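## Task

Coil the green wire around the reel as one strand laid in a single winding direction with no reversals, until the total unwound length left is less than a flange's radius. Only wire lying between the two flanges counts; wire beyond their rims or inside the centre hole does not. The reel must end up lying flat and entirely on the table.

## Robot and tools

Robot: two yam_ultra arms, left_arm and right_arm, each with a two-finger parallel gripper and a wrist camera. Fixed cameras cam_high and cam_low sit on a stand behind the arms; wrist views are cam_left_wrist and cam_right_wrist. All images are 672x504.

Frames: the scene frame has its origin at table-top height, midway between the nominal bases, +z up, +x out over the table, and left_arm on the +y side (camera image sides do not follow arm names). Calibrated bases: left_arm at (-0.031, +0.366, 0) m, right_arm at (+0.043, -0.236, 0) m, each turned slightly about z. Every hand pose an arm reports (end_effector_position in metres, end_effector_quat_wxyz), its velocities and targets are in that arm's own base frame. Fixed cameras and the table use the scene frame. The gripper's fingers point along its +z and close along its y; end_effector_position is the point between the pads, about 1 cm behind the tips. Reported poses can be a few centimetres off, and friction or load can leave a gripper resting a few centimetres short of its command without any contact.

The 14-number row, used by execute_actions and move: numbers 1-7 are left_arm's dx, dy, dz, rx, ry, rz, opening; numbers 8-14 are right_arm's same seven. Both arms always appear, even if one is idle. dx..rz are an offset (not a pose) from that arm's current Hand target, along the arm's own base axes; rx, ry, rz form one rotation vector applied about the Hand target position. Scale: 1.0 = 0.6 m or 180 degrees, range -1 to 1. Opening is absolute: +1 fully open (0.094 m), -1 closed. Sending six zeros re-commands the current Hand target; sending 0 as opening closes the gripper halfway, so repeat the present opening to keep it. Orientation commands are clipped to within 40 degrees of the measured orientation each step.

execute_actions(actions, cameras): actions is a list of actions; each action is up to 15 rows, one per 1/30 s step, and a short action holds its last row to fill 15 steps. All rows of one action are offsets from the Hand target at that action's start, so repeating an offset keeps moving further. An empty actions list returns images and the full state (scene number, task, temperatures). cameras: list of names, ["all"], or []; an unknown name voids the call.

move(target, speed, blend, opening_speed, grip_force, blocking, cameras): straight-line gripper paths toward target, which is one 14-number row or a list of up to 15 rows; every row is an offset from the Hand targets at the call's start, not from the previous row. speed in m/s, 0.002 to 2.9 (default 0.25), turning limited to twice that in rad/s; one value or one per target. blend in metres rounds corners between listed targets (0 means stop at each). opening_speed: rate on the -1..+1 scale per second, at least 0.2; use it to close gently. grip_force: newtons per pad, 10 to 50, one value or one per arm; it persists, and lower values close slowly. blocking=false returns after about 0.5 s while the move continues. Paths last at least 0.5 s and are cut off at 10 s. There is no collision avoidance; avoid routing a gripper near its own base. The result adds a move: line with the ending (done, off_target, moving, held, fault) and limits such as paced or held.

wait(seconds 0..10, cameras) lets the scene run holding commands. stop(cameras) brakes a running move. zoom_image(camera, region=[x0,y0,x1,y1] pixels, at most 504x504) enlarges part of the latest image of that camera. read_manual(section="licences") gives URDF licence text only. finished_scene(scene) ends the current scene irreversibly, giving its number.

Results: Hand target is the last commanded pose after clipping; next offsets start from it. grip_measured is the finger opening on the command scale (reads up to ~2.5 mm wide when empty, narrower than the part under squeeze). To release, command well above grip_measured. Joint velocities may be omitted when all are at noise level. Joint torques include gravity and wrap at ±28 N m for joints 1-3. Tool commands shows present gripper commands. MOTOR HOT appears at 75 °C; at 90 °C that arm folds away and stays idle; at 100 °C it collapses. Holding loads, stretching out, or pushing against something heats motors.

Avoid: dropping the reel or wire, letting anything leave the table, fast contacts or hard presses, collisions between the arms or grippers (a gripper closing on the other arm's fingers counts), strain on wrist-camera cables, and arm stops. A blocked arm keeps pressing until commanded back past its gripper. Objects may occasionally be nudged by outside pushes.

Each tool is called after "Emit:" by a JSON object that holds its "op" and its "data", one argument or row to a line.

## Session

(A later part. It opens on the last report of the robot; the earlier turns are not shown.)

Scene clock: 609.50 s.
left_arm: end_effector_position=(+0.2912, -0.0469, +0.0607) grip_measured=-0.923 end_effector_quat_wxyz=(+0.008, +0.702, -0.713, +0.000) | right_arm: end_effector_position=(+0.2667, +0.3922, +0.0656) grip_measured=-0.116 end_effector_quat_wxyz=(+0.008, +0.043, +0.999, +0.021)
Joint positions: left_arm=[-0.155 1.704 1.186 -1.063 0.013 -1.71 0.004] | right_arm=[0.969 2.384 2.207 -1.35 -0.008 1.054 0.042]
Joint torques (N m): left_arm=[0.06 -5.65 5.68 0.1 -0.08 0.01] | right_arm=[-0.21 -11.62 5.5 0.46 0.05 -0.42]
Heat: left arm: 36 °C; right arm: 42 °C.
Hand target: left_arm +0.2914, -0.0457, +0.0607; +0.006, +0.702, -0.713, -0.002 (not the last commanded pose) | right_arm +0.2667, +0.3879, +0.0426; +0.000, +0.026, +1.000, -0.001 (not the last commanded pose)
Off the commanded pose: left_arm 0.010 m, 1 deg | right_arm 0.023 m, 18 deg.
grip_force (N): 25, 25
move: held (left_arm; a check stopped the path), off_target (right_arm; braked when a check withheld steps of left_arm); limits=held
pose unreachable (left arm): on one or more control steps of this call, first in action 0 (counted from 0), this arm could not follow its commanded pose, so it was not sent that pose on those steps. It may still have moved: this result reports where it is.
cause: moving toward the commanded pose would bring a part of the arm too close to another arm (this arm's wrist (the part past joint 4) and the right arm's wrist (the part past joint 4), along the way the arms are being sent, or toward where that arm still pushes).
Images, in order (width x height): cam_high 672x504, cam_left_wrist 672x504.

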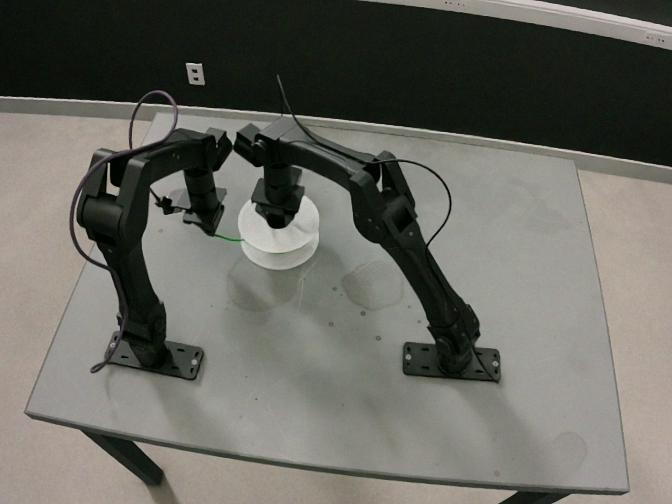

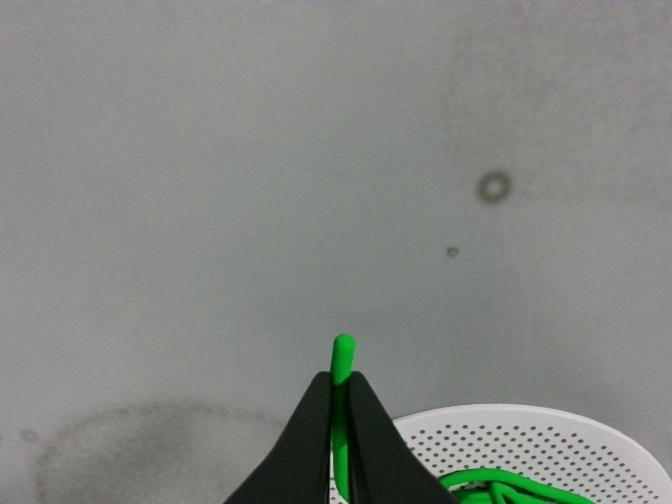

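Emit:
{"op": "move", "data": {
  "target": [
    [0,0,0,0,0,0,-0.93,0,0,0,0,0,0,-0.85],
    [0,0,0,0,0,0,-0.93,-0.003,-0.006,0.14,0,0,0,-0.85],
    [0,0,0,0,0,0,-0.93,-0.15,-0.35,0.15,0,0,0,-0.5]
  ],
  "speed": 0.25,
  "blend": [0,0.01,0]
}}

Emit:
{"op": "move", "data": {
  "target": [
    [0,-0.06,-0.035,0,0,0,-0.93,0,0,0,0,0,0,-0.5]
  ],
  "speed": 0.06,
  "cameras": ["cam_high","cam_left_wrist"]
}}

Emit:
{"op": "zoom_image", "data": {
  "camera": "cam_high",
  "region": [130, 180, 330, 290]
}}

Scene clock: 616.50 s.
left_arm: end_effector_position=(+0.2912, -0.0469, +0.0607) grip_measured=-0.923 end_effector_quat_wxyz=(+0.008, +0.702, -0.713, +0.000) | right_arm: end_effector_position=(+0.1754, +0.1807, +0.1330) grip_measured=-0.502 end_effector_quat_wxyz=(-0.007, +0.028, +1.000, -0.002)
Joint positions: left_arm=[-0.155 1.704 1.186 -1.063 0.013 -1.71 0.004] | right_arm=[0.791 1.505 1.271 -1.348 -0.008 0.846 0.023]
Joint torques (N m): left_arm=[0.03 -5.64 5.68 0.1 -0.07 0.01] | right_arm=[-0.53 -7.66 6.05 0.31 0.07 -0.09]
Heat: left arm: 35 °C; right arm: 41 °C.
Hand target: left_arm +0.2914, -0.0457, +0.0607; +0.006, +0.702, -0.713, -0.002 | right_arm +0.1767, +0.1780, +0.1326; +0.000, +0.026, +1.000, -0.001
Off the commanded pose: left_arm 0.001 m, 0 deg | right_arm 0.003 m, 1 deg.
grip_force (N): 25, 25
move: done

Scene clock: 617.80 s.
left_arm: end_effector_position=(+0.2907, -0.0804, +0.0434) grip_measured=-0.923 end_effector_quat_wxyz=(+0.008, +0.700, -0.714, +0.000) | right_arm: end_effector_position=(+0.1754, +0.1807, +0.1330) grip_measured=-0.502 end_effector_quat_wxyz=(-0.007, +0.028, +1.000, -0.002)
Joint positions: left_arm=[-0.265 1.747 1.165 -0.998 0.013 -1.817 0.004] | right_arm=[0.791 1.505 1.271 -1.348 -0.008 0.846 0.023]
Joint torques (N m): left_arm=[-0.47 -5.31 5.08 0.25 -0.04 -0.09] | right_arm=[-0.59 -7.72 6.05 0.3 0.07 -0.11]
Heat: left arm: 35 °C; right arm: 41 °C.
Hand target: left_arm +0.2914, -0.0817, +0.0396; +0.006, +0.702, -0.713, -0.002 | right_arm +0.1767, +0.1780, +0.1326; +0.000, +0.026, +1.000, -0.001
Off the commanded pose: left_arm 0.004 m, 0 deg | right_arm 0.003 m, 1 deg.
grip_force (N): 25, 25
move: done
Images, in order (width x height): cam_high 672x504, cam_left_wrist 672x504.

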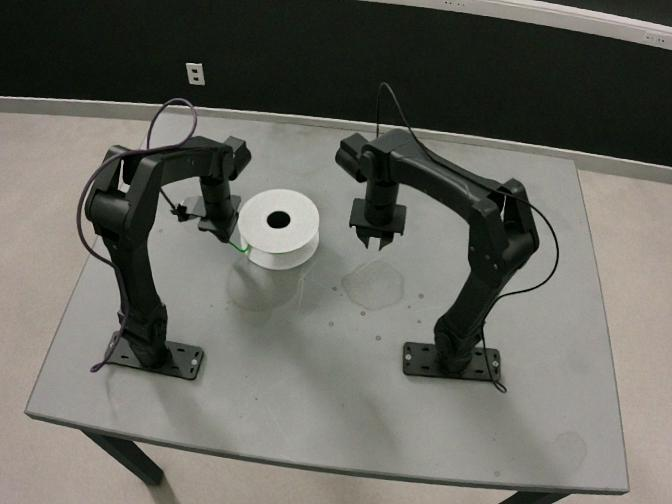

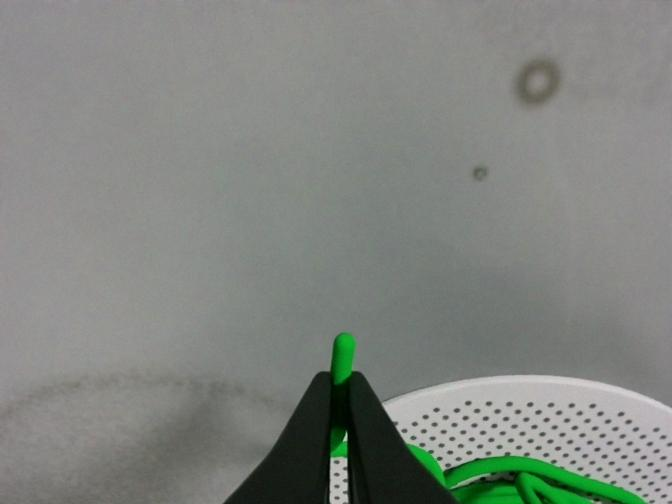

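Scaled by 2.520 from the camera's 672x504 image, which has a finer 960x720 frame.

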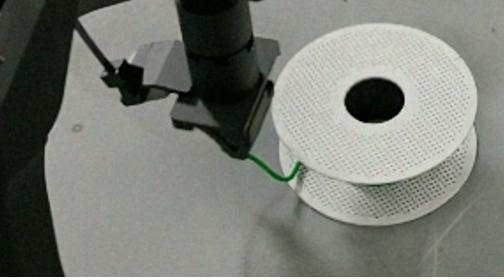

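Emit:
{"op": "move", "data": {
  "target": [
    [0,0,0,0,0,0,-0.5,0,0,0,0,0,0,-0.5],
    [0,0.0,0.15,0,0,0,-0.5,0,0,0,0,0,0,-0.5],
    [0,0.14,0.15,0,0,-0.45,-0.5,0,0,0,0,0,0,-0.5],
    [-0.03,0.2,0.15,0,0,-0.917,-0.5,0,0,0,0,0,0,-0.5]
  ],
  "speed": 0.25,
  "blend": [0,0.02,0.03,0]
}}

Emit:
{"op": "move", "data": {
  "target": [
    [0,0,-0.07,-0.2415,-0.0647,0,-0.5,0,0,0,0,0,0,-0.5]
  ],
  "speed": 0.25,
  "cameras": ["cam_high","cam_left_wrist"]
}}

Emit:
{"op": "zoom_image", "data": {
  "camera": "cam_high",
  "region": [180, 180, 330, 290]
}}

Scene clock: 628.70 s.
left_arm: end_effector_position=(+0.2735, +0.0371, +0.1237) grip_measured=-0.502 end_effector_quat_wxyz=(-0.013, +0.615, +0.789, -0.003) | right_arm: end_effector_position=(+0.1754, +0.1807, +0.1330) grip_measured=-0.502 end_effector_quat_wxyz=(-0.007, +0.028, +1.000, -0.002)
Joint positions: left_arm=[0.122 1.607 1.334 -1.32 -0.014 1.446 0.023] | right_arm=[0.791 1.505 1.271 -1.348 -0.008 0.846 0.023]
Joint torques (N m): left_arm=[0.73 -7.3 5.22 0.16 0.06 0.1] | right_arm=[-0.53 -7.75 6.09 0.3 0.07 -0.1]
Heat: left arm: 35 °C; right arm: 40 °C.
Hand target: left_arm +0.2735, +0.0383, +0.1296; +0.001, +0.615, +0.788, +0.006 | right_arm +0.1767, +0.1780, +0.1326; +0.000, +0.026, +1.000, -0.001
Off the commanded pose: left_arm 0.006 m, 2 deg | right_arm 0.003 m, 1 deg.
grip_force (N): 25, 25
move: done

Scene clock: 631.10 s.
left_arm: end_effector_position=(+0.2748, +0.0419, +0.0864) grip_measured=-0.502 end_effector_quat_wxyz=(+0.297, +0.574, +0.733, -0.212) | right_arm: end_effector_position=(+0.1754, +0.1807, +0.1330) grip_measured=-0.502 end_effector_quat_wxyz=(-0.007, +0.028, +1.000, -0.002)
Joint positions: left_arm=[0.583 1.768 1.158 -1.226 0.708 2.01 0.023] | right_arm=[0.791 1.505 1.271 -1.348 -0.008 0.846 0.023]
Joint torques (N m): left_arm=[0.42 -5.09 4.85 -0.49 0.64 0.13] | right_arm=[-0.54 -7.75 6.05 0.31 0.05 -0.09]
Heat: left arm: 35 °C; right arm: 40 °C.
Hand target: left_arm +0.2734, +0.0383, +0.0877; +0.306, +0.568, +0.730, -0.225 | right_arm +0.1767, +0.1780, +0.1326; +0.000, +0.026, +1.000, -0.001
Off the commanded pose: left_arm 0.004 m, 2 deg | right_arm 0.003 m, 1 deg.
grip_force (N): 25, 25
move: done
Images, in order (width x height): cam_high 672x504, cam_left_wrist 672x504.

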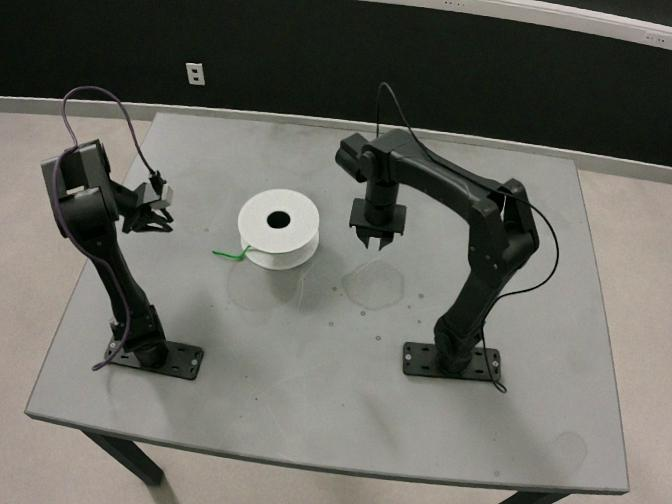

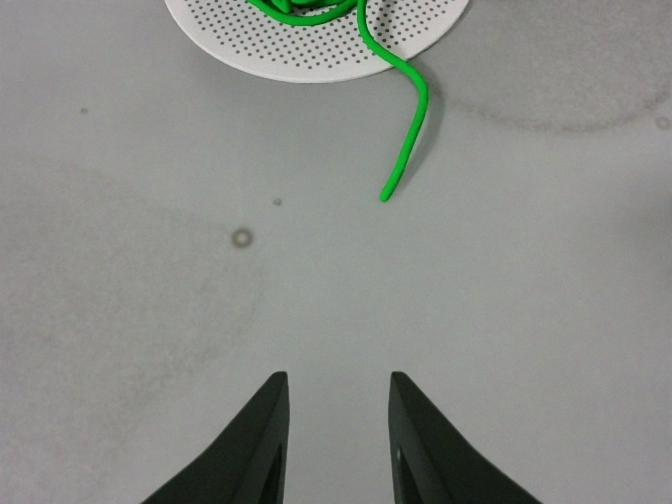

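Scaled by 3.360 from the camera's 672x504 image, which has a finer 960x720 frame.

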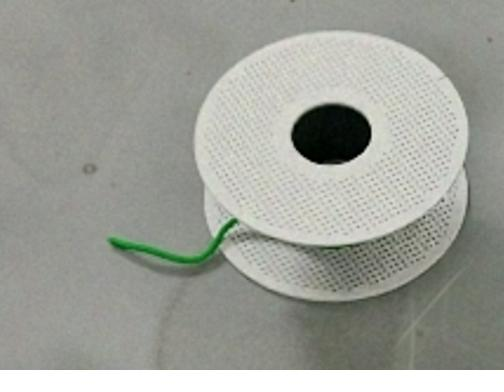

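Emit:
{"op": "move", "data": {
  "target": [
    [0,-0.1,-0.06,0,0,0,-0.4,0,0,0,0,0,0,-0.5]
  ],
  "speed": 0.12,
  "cameras": ["cam_left_wrist"]
}}

Scene clock: 646.87 s.
left_arm: end_effector_position=(+0.2702, -0.0175, +0.0436) grip_measured=-0.402 end_effector_quat_wxyz=(+0.290, +0.566, +0.737, -0.231) | right_arm: end_effector_position=(+0.1754, +0.1807, +0.1330) grip_measured=-0.502 end_effector_quat_wxyz=(-0.007, +0.028, +1.000, -0.002)
Joint positions: left_arm=[0.401 1.721 0.912 -0.91 0.748 1.769 0.028] | right_arm=[0.791 1.505 1.271 -1.348 -0.008 0.846 0.023]
Joint torques (N m): left_arm=[-0.59 -7.21 4.21 -0.05 0.7 -0.05] | right_arm=[-0.55 -7.71 6.08 0.32 0.09 -0.08]
Heat: left arm: 35 °C; right arm: 38 °C.
Hand target: left_arm +0.2734, -0.0218, +0.0516; +0.306, +0.567, +0.730, -0.225 | right_arm +0.1767, +0.1780, +0.1326; +0.000, +0.026, +1.000, -0.001
Off the commanded pose: left_arm 0.010 m, 2 deg | right_arm 0.003 m, 1 deg.
grip_force (N): 25, 25
move: done
Images, in order (width x height): cam_left_wrist 672x504.

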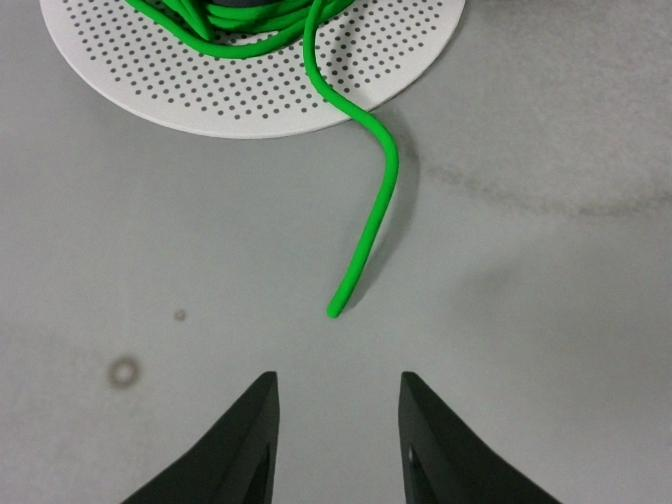

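Emit:
{"op": "move", "data": {
  "target": [
    [0.005,-0.06,-0.044,0,0,-0.067,-0.4,0,0,0,0,0,0,-0.5],
    [0.005,-0.1075,-0.044,0,0,-0.067,-0.4,0,0,0,0,0,0,-0.5]
  ],
  "speed": 0.1,
  "blend": [0.01,0],
  "cameras": ["cam_left_wrist"]
}}

Scene clock: 650.60 s.
left_arm: end_effector_position=(+0.2743, -0.0822, +0.0180) grip_measured=-0.402 end_effector_quat_wxyz=(+0.266, +0.641, +0.672, -0.258) | right_arm: end_effector_position=(+0.1754, +0.1807, +0.1330) grip_measured=-0.502 end_effector_quat_wxyz=(-0.007, +0.028, +1.000, -0.002)
Joint positions: left_arm=[0.15 1.81 0.901 -0.768 0.753 1.716 0.028] | right_arm=[0.791 1.505 1.271 -1.348 -0.008 0.846 0.023]
Joint torques (N m): left_arm=[-0.34 -7.3 3.9 0.1 0.69 -0.04] | right_arm=[-0.57 -7.69 6.02 0.31 0.08 -0.1]
Heat: left arm: 35 °C; right arm: 38 °C.
Hand target: left_arm +0.2763, -0.0862, +0.0251; +0.281, +0.641, +0.667, -0.256 | right_arm +0.1767, +0.1780, +0.1326; +0.000, +0.026, +1.000, -0.001
Off the commanded pose: left_arm 0.008 m, 2 deg | right_arm 0.003 m, 1 deg.
grip_force (N): 25, 25
move: done
Images, in order (width x height): cam_left_wrist 672x504.

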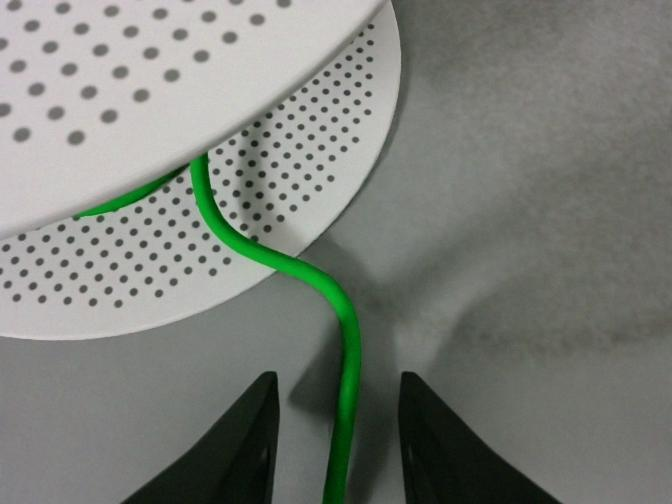

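Emit:
{"op": "move", "data": {
  "target": [
    [0,0,0,0,0,0,-0.93,0,0,0,0,0,0,-0.5],
    [0,-0.01,0.025,0,0,0,-0.93,0,0,0,0,0,0,-0.5],
    [0.03,-0.055,0.025,0,0,0,-0.93,0,0,0,0,0,0,-0.5]
  ],
  "speed": 0.06,
  "opening_speed": 0.6,
  "cameras": ["cam_left_wrist","cam_high"]
}}

Scene clock: 655.73 s.
left_arm: end_effector_position=(+0.2837, -0.1138, +0.0324) grip_measured=-0.923 end_effector_quat_wxyz=(+0.261, +0.639, +0.676, -0.259) | right_arm: end_effector_position=(+0.1754, +0.1807, +0.1330) grip_measured=-0.502 end_effector_quat_wxyz=(-0.007, +0.028, +1.000, -0.002)
Joint positions: left_arm=[0.03 1.771 0.927 -0.726 0.753 1.544 0.004] | right_arm=[0.791 1.505 1.271 -1.348 -0.008 0.846 0.023]
Joint torques (N m): left_arm=[-0.51 -5.63 7.06 0.27 0.7 -0.02] | right_arm=[-0.58 -7.69 6.09 0.3 0.06 -0.1]
Heat: left arm: 35 °C; right arm: 38 °C.
Hand target: left_arm +0.2945, -0.1192, +0.0403; +0.281, +0.641, +0.667, -0.256 | right_arm +0.1767, +0.1780, +0.1326; +0.000, +0.026, +1.000, -0.001
Off the commanded pose: left_arm 0.014 m, 3 deg | right_arm 0.003 m, 1 deg.
grip_force (N): 25, 25
move: off_target (left_arm)
Images, in order (width x height): cam_high 672x504, cam_left_wrist 672x504.

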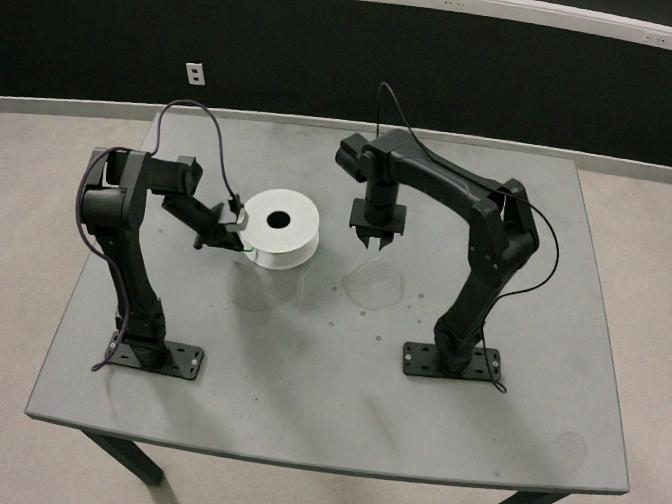

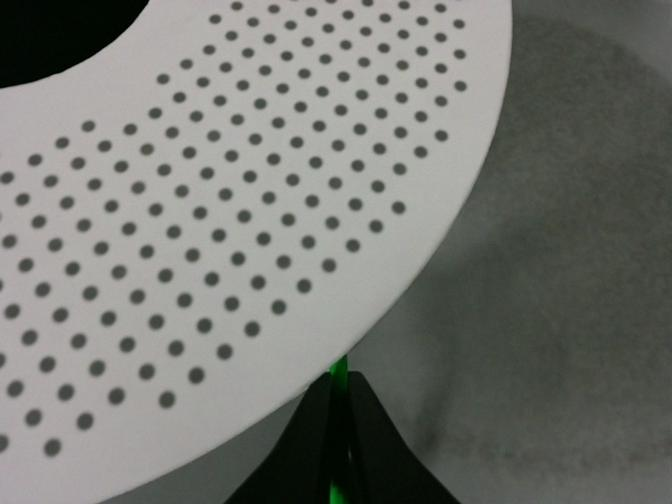

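Emit:
{"op": "move", "data": {
  "target": [
    [0,0,0,0,0,0,-0.5,0,0,0,0,0,0,-0.5],
    [0,0.08,0.09,0,0,0,-0.5,0,0,0,0,0,0,-0.5],
    [-0.02,0.2,0.16,0,0,0.067,-0.5,0,0,0,0,0,0,-0.5]
  ],
  "speed": 0.1,
  "opening_speed": 0.6,
  "blend": [0,0.02,0],
  "cameras": ["cam_left_wrist","cam_high"]
}}

Emit:
{"op": "zoom_image", "data": {
  "camera": "cam_high",
  "region": [180, 180, 330, 290]
}}

Scene clock: 660.63 s.
left_arm: end_effector_position=(+0.2788, -0.0005, +0.1223) grip_measured=-0.502 end_effector_quat_wxyz=(+0.291, +0.561, +0.737, -0.240) | right_arm: end_effector_position=(+0.1754, +0.1807, +0.1330) grip_measured=-0.502 end_effector_quat_wxyz=(-0.007, +0.028, +1.000, -0.002)
Joint positions: left_arm=[0.451 1.679 1.194 -1.296 0.75 1.837 0.023] | right_arm=[0.791 1.505 1.271 -1.348 -0.008 0.846 0.023]
Joint torques (N m): left_arm=[0.46 -7.31 7.71 -0.39 0.55 0.11] | right_arm=[-0.5 -7.77 6.09 0.31 0.04 -0.08]
Heat: left arm: 35 °C; right arm: 38 °C.
Hand target: left_arm +0.2825, +0.0009, +0.1362; +0.306, +0.568, +0.730, -0.225 | right_arm +0.1767, +0.1780, +0.1326; +0.000, +0.026, +1.000, -0.001
Off the commanded pose: left_arm 0.014 m, 3 deg | right_arm 0.003 m, 1 deg.
grip_force (N): 25, 25
move: off_target (left_arm)
Images, in order (width x height): cam_high 672x504, cam_left_wrist 672x504.

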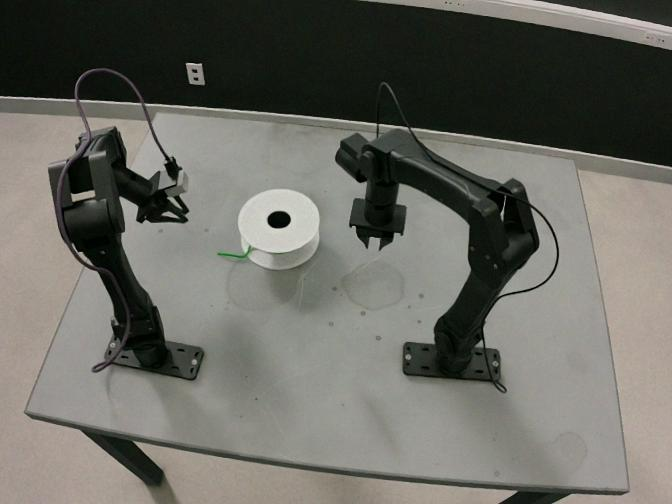

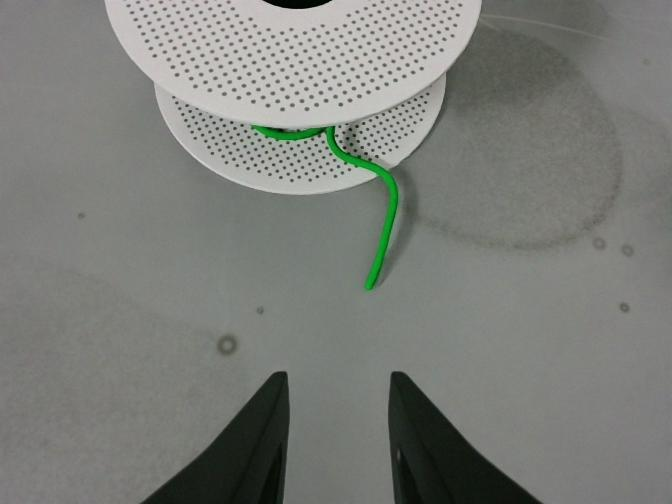

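Scaled by 3.360 from the camera's 672x504 image, which has a finer 960x720 frame.

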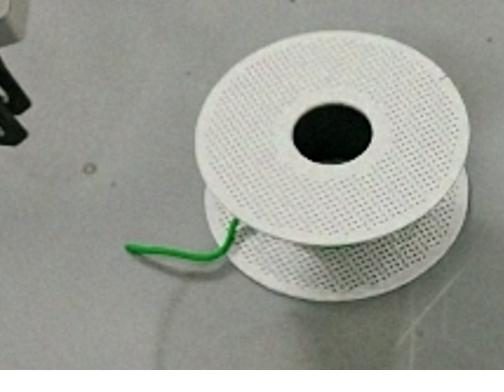

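Emit:
{"op": "move", "data": {
  "target": [
    [0,0,0,0,0,0,-0.5,0.15,0.35,0,0,0,-0.26,-0.85]
  ],
  "speed": 0.25,
  "cameras": ["cam_right_wrist"]
}}

Scene clock: 664.60 s.
left_arm: end_effector_position=(+0.2787, -0.0006, +0.1224) grip_measured=-0.502 end_effector_quat_wxyz=(+0.291, +0.561, +0.737, -0.240) | right_arm: end_effector_position=(+0.2674, +0.3881, +0.1360) grip_measured=-0.848 end_effector_quat_wxyz=(+0.005, +0.418, +0.907, +0.049)
Joint positions: left_arm=[0.451 1.679 1.194 -1.297 0.75 1.837 0.023] | right_arm=[0.962 2.365 2.456 -1.563 -0.008 1.827 0.007]
Joint torques (N m): left_arm=[0.44 -7.31 7.73 -0.38 0.55 0.1] | right_arm=[0.31 -12.6 9.26 0.2 0.05 0.09]
Heat: left arm: 35 °C; right arm: 38 °C.
Hand target: left_arm +0.2825, +0.0008, +0.1362; +0.306, +0.567, +0.730, -0.225 | right_arm +0.2667, +0.3879, +0.1325; +0.000, +0.421, +0.907, -0.001
Off the commanded pose: left_arm 0.014 m, 3 deg | right_arm 0.003 m, 6 deg.
joint sent to its limit (right arm) — joint 4 (wrist pitch), lower limit. The joint targets are off in orientation, not in position.
grip_force (N): 25, 25
move: off_target (left_arm, right_arm)
Images, in order (width x height): cam_right_wrist 672x504.

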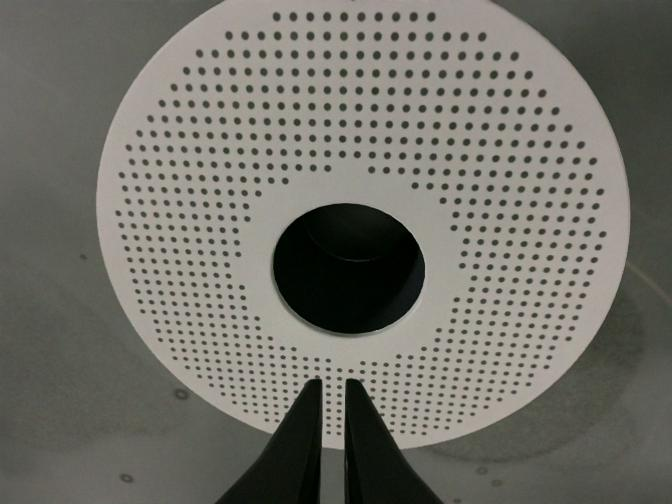

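Emit:
{"op": "move", "data": {
  "target": [
    [0,0,0.0,0,0,0,-0.5,-0.003,-0.007,-0.09,0,0,0,-0.85],
    [0,0,0.0,0,0,0,-0.5,-0.003,-0.007,-0.15,0,0,0,-0.85],
    [0,0,0.0,0,0,0,-0.5,-0.003,-0.007,-0.15,0,0,0,-0.1]
  ],
  "speed": 0.12,
  "opening_speed": 0.6
}}

Emit:
{"op": "move", "data": {
  "target": [
    [0,0,0,0,0,0,-0.5,-0.003,-0.003,0,0,0,0.4,-0.1]
  ],
  "speed": 0.2,
  "cameras": ["cam_high","cam_left_wrist"]
}}

Emit:
{"op": "zoom_image", "data": {
  "camera": "cam_high",
  "region": [180, 180, 330, 290]
}}

Scene clock: 669.43 s.
left_arm: end_effector_position=(+0.2787, -0.0006, +0.1224) grip_measured=-0.502 end_effector_quat_wxyz=(+0.291, +0.561, +0.737, -0.240) | right_arm: end_effector_position=(+0.2667, +0.3872, +0.0651) grip_measured=-0.119 end_effector_quat_wxyz=(+0.000, +0.420, +0.907, +0.023)
Joint positions: left_arm=[0.451 1.679 1.194 -1.297 0.75 1.837 0.023] | right_arm=[0.962 2.358 2.159 -1.327 -0.008 1.83 0.041]
Joint torques (N m): left_arm=[0.44 -7.31 7.73 -0.38 0.56 0.11] | right_arm=[0.09 -11.49 5.65 0.42 0.06 0.03]
Heat: left arm: 36 °C; right arm: 38 °C.
Hand target: left_arm +0.2825, +0.0008, +0.1362; +0.306, +0.567, +0.730, -0.225 | right_arm +0.2649, +0.3837, +0.0427; +0.000, +0.421, +0.907, -0.001
Off the commanded pose: left_arm 0.014 m, 3 deg | right_arm 0.023 m, 3 deg.
grip_force (N): 25, 25
move: off_target (left_arm, right_arm)

Scene clock: 673.33 s.
left_arm: end_effector_position=(+0.2787, -0.0006, +0.1224) grip_measured=-0.502 end_effector_quat_wxyz=(+0.291, +0.561, +0.737, -0.240) | right_arm: end_effector_position=(+0.2672, +0.3881, +0.0664) grip_measured=-0.113 end_effector_quat_wxyz=(+0.015, -0.177, +0.984, +0.021)
Joint positions: left_arm=[0.451 1.679 1.194 -1.297 0.75 1.837 0.023] | right_arm=[0.962 2.355 2.159 -1.323 -0.009 0.606 0.042]
Joint torques (N m): left_arm=[0.46 -7.3 7.72 -0.38 0.56 0.11] | right_arm=[0.21 -12.31 3.89 0.49 0.07 -0.3]
Heat: left arm: 36 °C; right arm: 39 °C.
Hand target: left_arm +0.2825, +0.0008, +0.1362; +0.306, +0.567, +0.730, -0.225 | right_arm +0.2631, +0.3819, +0.0426; +0.000, -0.192, +0.981, -0.001
Off the commanded pose: left_arm 0.014 m, 3 deg | right_arm 0.025 m, 4 deg.
grip_force (N): 25, 25
move: off_target (left_arm, right_arm)
Images, in order (width x height): cam_high 672x504, cam_left_wrist 672x504.

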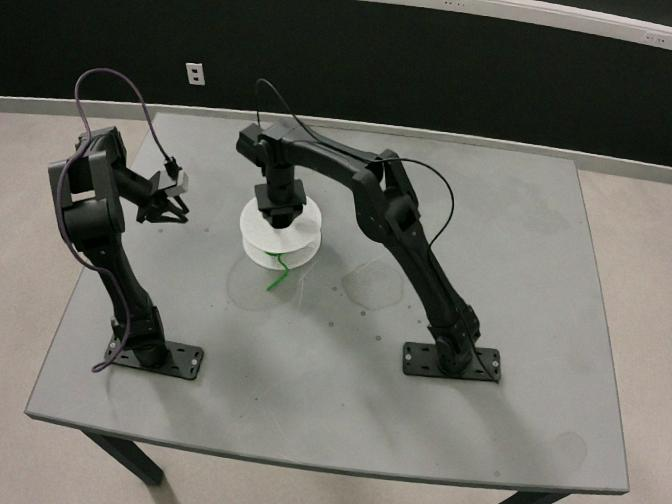

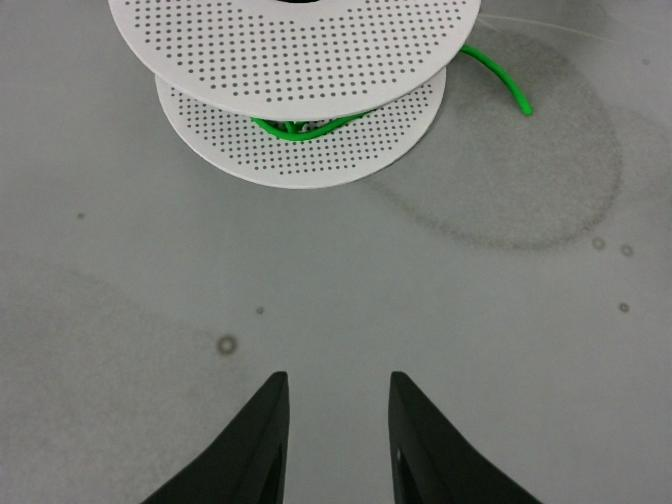

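Scaled by 3.360 from the camera's 672x504 image, which has a finer 960x720 frame.

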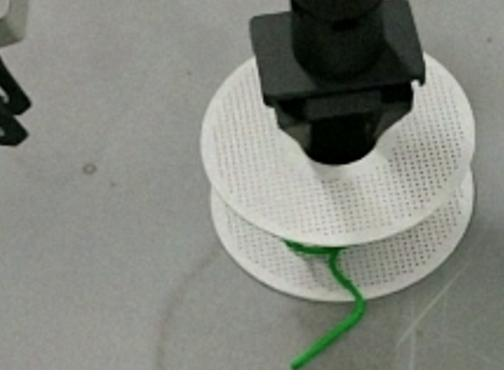

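Emit:
{"op": "move", "data": {
  "target": [
    [0,0,0,0,0,0,-0.5,0,0,0,0,0,0,-0.85],
    [0,0,0,0,0,0,-0.5,0,0,0.14,0,0,0,-0.85],
    [-0.1,0.3,0,0,0,0,-0.5,-0.23,-0.2,0.2,0,0,0.28,-0.5]
  ],
  "speed": 0.25,
  "blend": [0,0.01,0]
}}

Emit:
{"op": "move", "data": {
  "target": [
    [0,0,0,0,0,0,-0.5,0,0,-0.05,0.192,-0.161,0,-0.5]
  ],
  "speed": 0.25,
  "cameras": ["cam_high","cam_low","cam_right_wrist"]
}}

Emit:
{"op": "zoom_image", "data": {
  "camera": "cam_low",
  "region": [340, 220, 490, 310]
}}

Emit:
{"op": "zoom_image", "data": {
  "camera": "cam_high",
  "region": [180, 180, 330, 310]
}}

Scene clock: 681.33 s.
left_arm: end_effector_position=(+0.2210, +0.1788, +0.1324) grip_measured=-0.502 end_effector_quat_wxyz=(+0.224, +0.472, +0.838, -0.158) | right_arm: end_effector_position=(+0.1252, +0.2637, +0.1601) grip_measured=-0.502 end_effector_quat_wxyz=(-0.009, -0.587, +0.809, +0.000)
Joint positions: left_arm=[0.97 1.84 1.518 -1.552 0.473 2.068 0.023] | right_arm=[1.119 1.669 1.545 -1.464 -0.009 -0.136 0.023]
Joint torques (N m): left_arm=[0.25 -5.7 7.71 -0.6 0.35 0.11] | right_arm=[0.28 -10.09 5.97 0.28 0.07 -0.1]
Heat: left arm: 36 °C; right arm: 39 °C.
Hand target: left_arm +0.2224, +0.1808, +0.1361; +0.306, +0.567, +0.730, -0.225 | right_arm +0.1251, +0.2618, +0.1626; +0.001, -0.592, +0.806, -0.001
Off the commanded pose: left_arm 0.005 m, 21 deg | right_arm 0.003 m, 1 deg.
joint sent to its limit (left arm) — joint 4 (wrist pitch), lower limit; joint 6 (wrist roll), upper limit. The joint targets are off in orientation, not in position.
grip_force (N): 25, 25
move: off_target (left_arm)

Scene clock: 683.80 s.
left_arm: end_effector_position=(+0.2210, +0.1788, +0.1324) grip_measured=-0.502 end_effector_quat_wxyz=(+0.224, +0.472, +0.838, -0.158) | right_arm: end_effector_position=(+0.1245, +0.2641, +0.1336) grip_measured=-0.502 end_effector_quat_wxyz=(+0.367, -0.550, +0.744, +0.093)
Joint positions: left_arm=[0.97 1.84 1.518 -1.552 0.473 2.068 0.023] | right_arm=[1.304 0.986 0.65 -0.504 0.289 -0.08 0.023]
Joint torques (N m): left_arm=[0.25 -5.7 7.68 -0.6 0.35 0.11] | right_arm=[0.46 -3.86 6.94 1.6 0.3 0.08]
Heat: left arm: 36 °C; right arm: 39 °C.
Hand target: left_arm +0.2224, +0.1808, +0.1361; +0.306, +0.567, +0.730, -0.225 | right_arm +0.1251, +0.2619, +0.1326; +0.373, -0.546, +0.744, +0.090
Off the commanded pose: left_arm 0.005 m, 21 deg | right_arm 0.003 m, 1 deg.
joint sent to its limit (left arm) — joint 4 (wrist pitch), lower limit; joint 6 (wrist roll), upper limit. The joint targets are off in orientation, not in position.
grip_force (N): 25, 25
move: off_target (left_arm)
Images, in order (width x height): cam_high 672x504, cam_low 672x504, cam_right_wrist 672x504.

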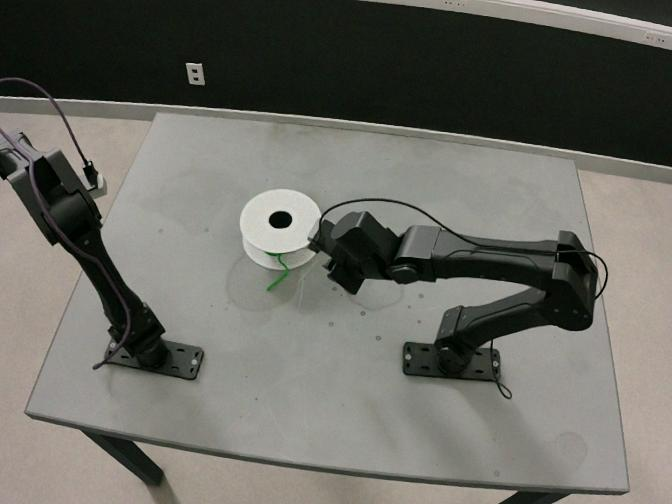

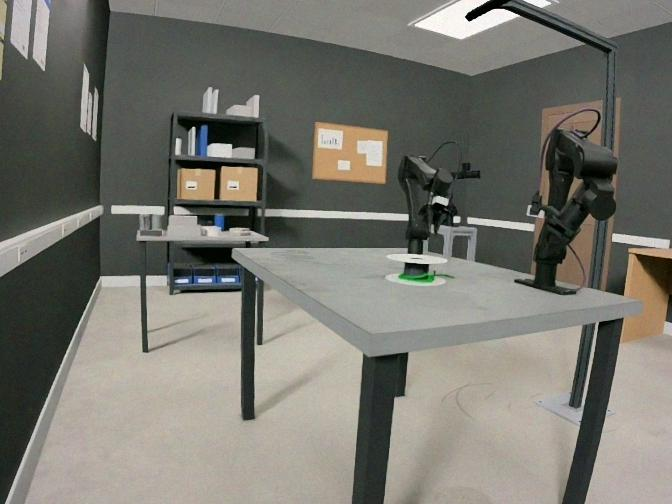

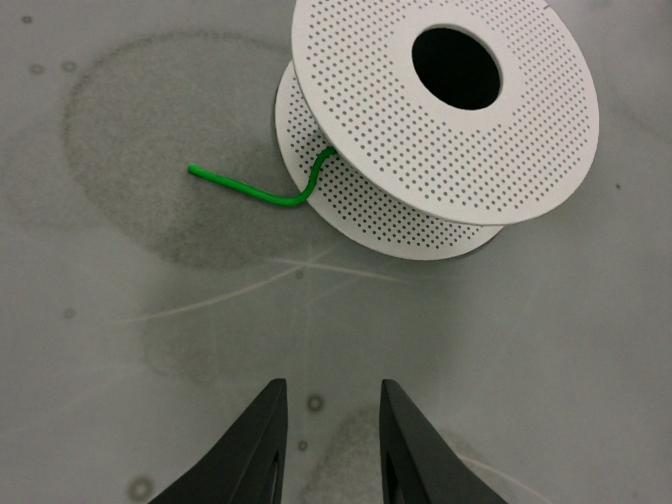

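Scaled by 3.360 from the camera's 672x504 image, which has a finer 960x720 frame.

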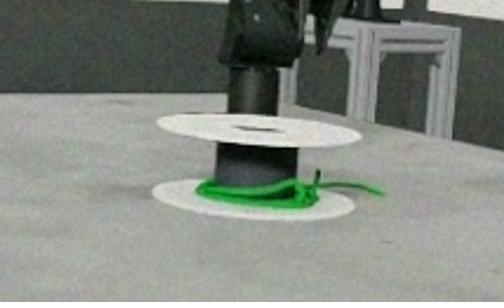

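Scaled by 3.360 from the camera's 672x504 image, which has a finer 960x720 frame.

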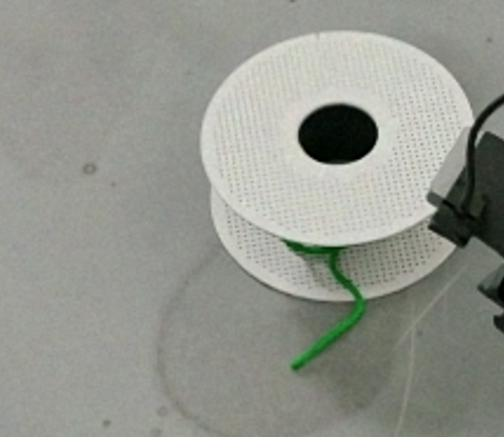

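Emit:
{"op": "move", "data": {
  "target": [
    [0,0,0,0,0,0,-0.5,-0.05,-0.03,-0.17,0.09,-0.075,-0.12,-0.5]
  ],
  "speed": 0.2,
  "cameras": ["cam_right_wrist"]
}}

Emit:
{"op": "zoom_image", "data": {
  "camera": "cam_right_wrist",
  "region": [250, 0, 600, 230]
}}

Scene clock: 690.50 s.
left_arm: end_effector_position=(+0.2210, +0.1788, +0.1324) grip_measured=-0.502 end_effector_quat_wxyz=(+0.224, +0.472, +0.838, -0.158) | right_arm: end_effector_position=(+0.0939, +0.2435, +0.0272) grip_measured=-0.502 end_effector_quat_wxyz=(+0.530, -0.356, +0.768, +0.059)
Joint positions: left_arm=[0.97 1.84 1.518 -1.552 0.473 2.068 0.023] | right_arm=[1.842 1.495 0.231 0.207 1.052 0.671 0.023]
Joint torques (N m): left_arm=[0.25 -5.68 7.72 -0.6 0.35 0.1] | right_arm=[0.42 -3.66 5.45 1.1 0.75 0.13]
Heat: left arm: 36 °C; right arm: 38 °C.
Hand target: left_arm +0.2224, +0.1808, +0.1361; +0.306, +0.567, +0.730, -0.225 | right_arm +0.0951, +0.2439, +0.0306; +0.540, -0.347, +0.764, +0.058
Off the commanded pose: left_arm 0.005 m, 21 deg | right_arm 0.004 m, 2 deg.
joint sent to its limit (left arm) — joint 4 (wrist pitch), lower limit; joint 6 (wrist roll), upper limit. The joint targets are off in orientation, not in position.
grip_force (N): 25, 25
move: off_target (left_arm)
Images, in order (width x height): cam_right_wrist 672x504.

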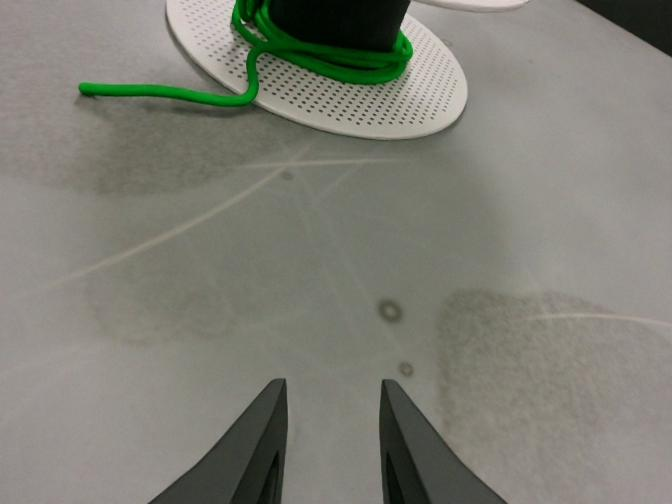

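Scaled by 1.440 from the camera's 672x504 image, which has a finer 960x720 frame.

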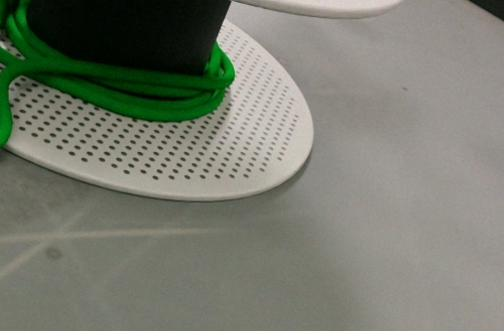

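Emit:
{"op": "zoom_image", "data": {
  "camera": "cam_right_wrist",
  "region": [200, 0, 340, 120]
}}

Scaled by 3.600 from the camera's 672x504 image, which has a finer 960x720 frame.

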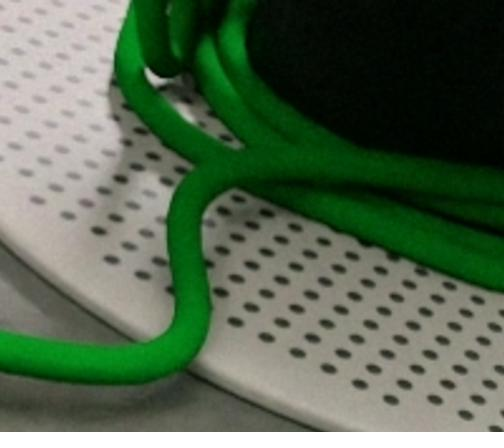

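Emit:
{"op": "finished_scene", "data": {
  "scene": 2
}}

The scene is finished: the task was done.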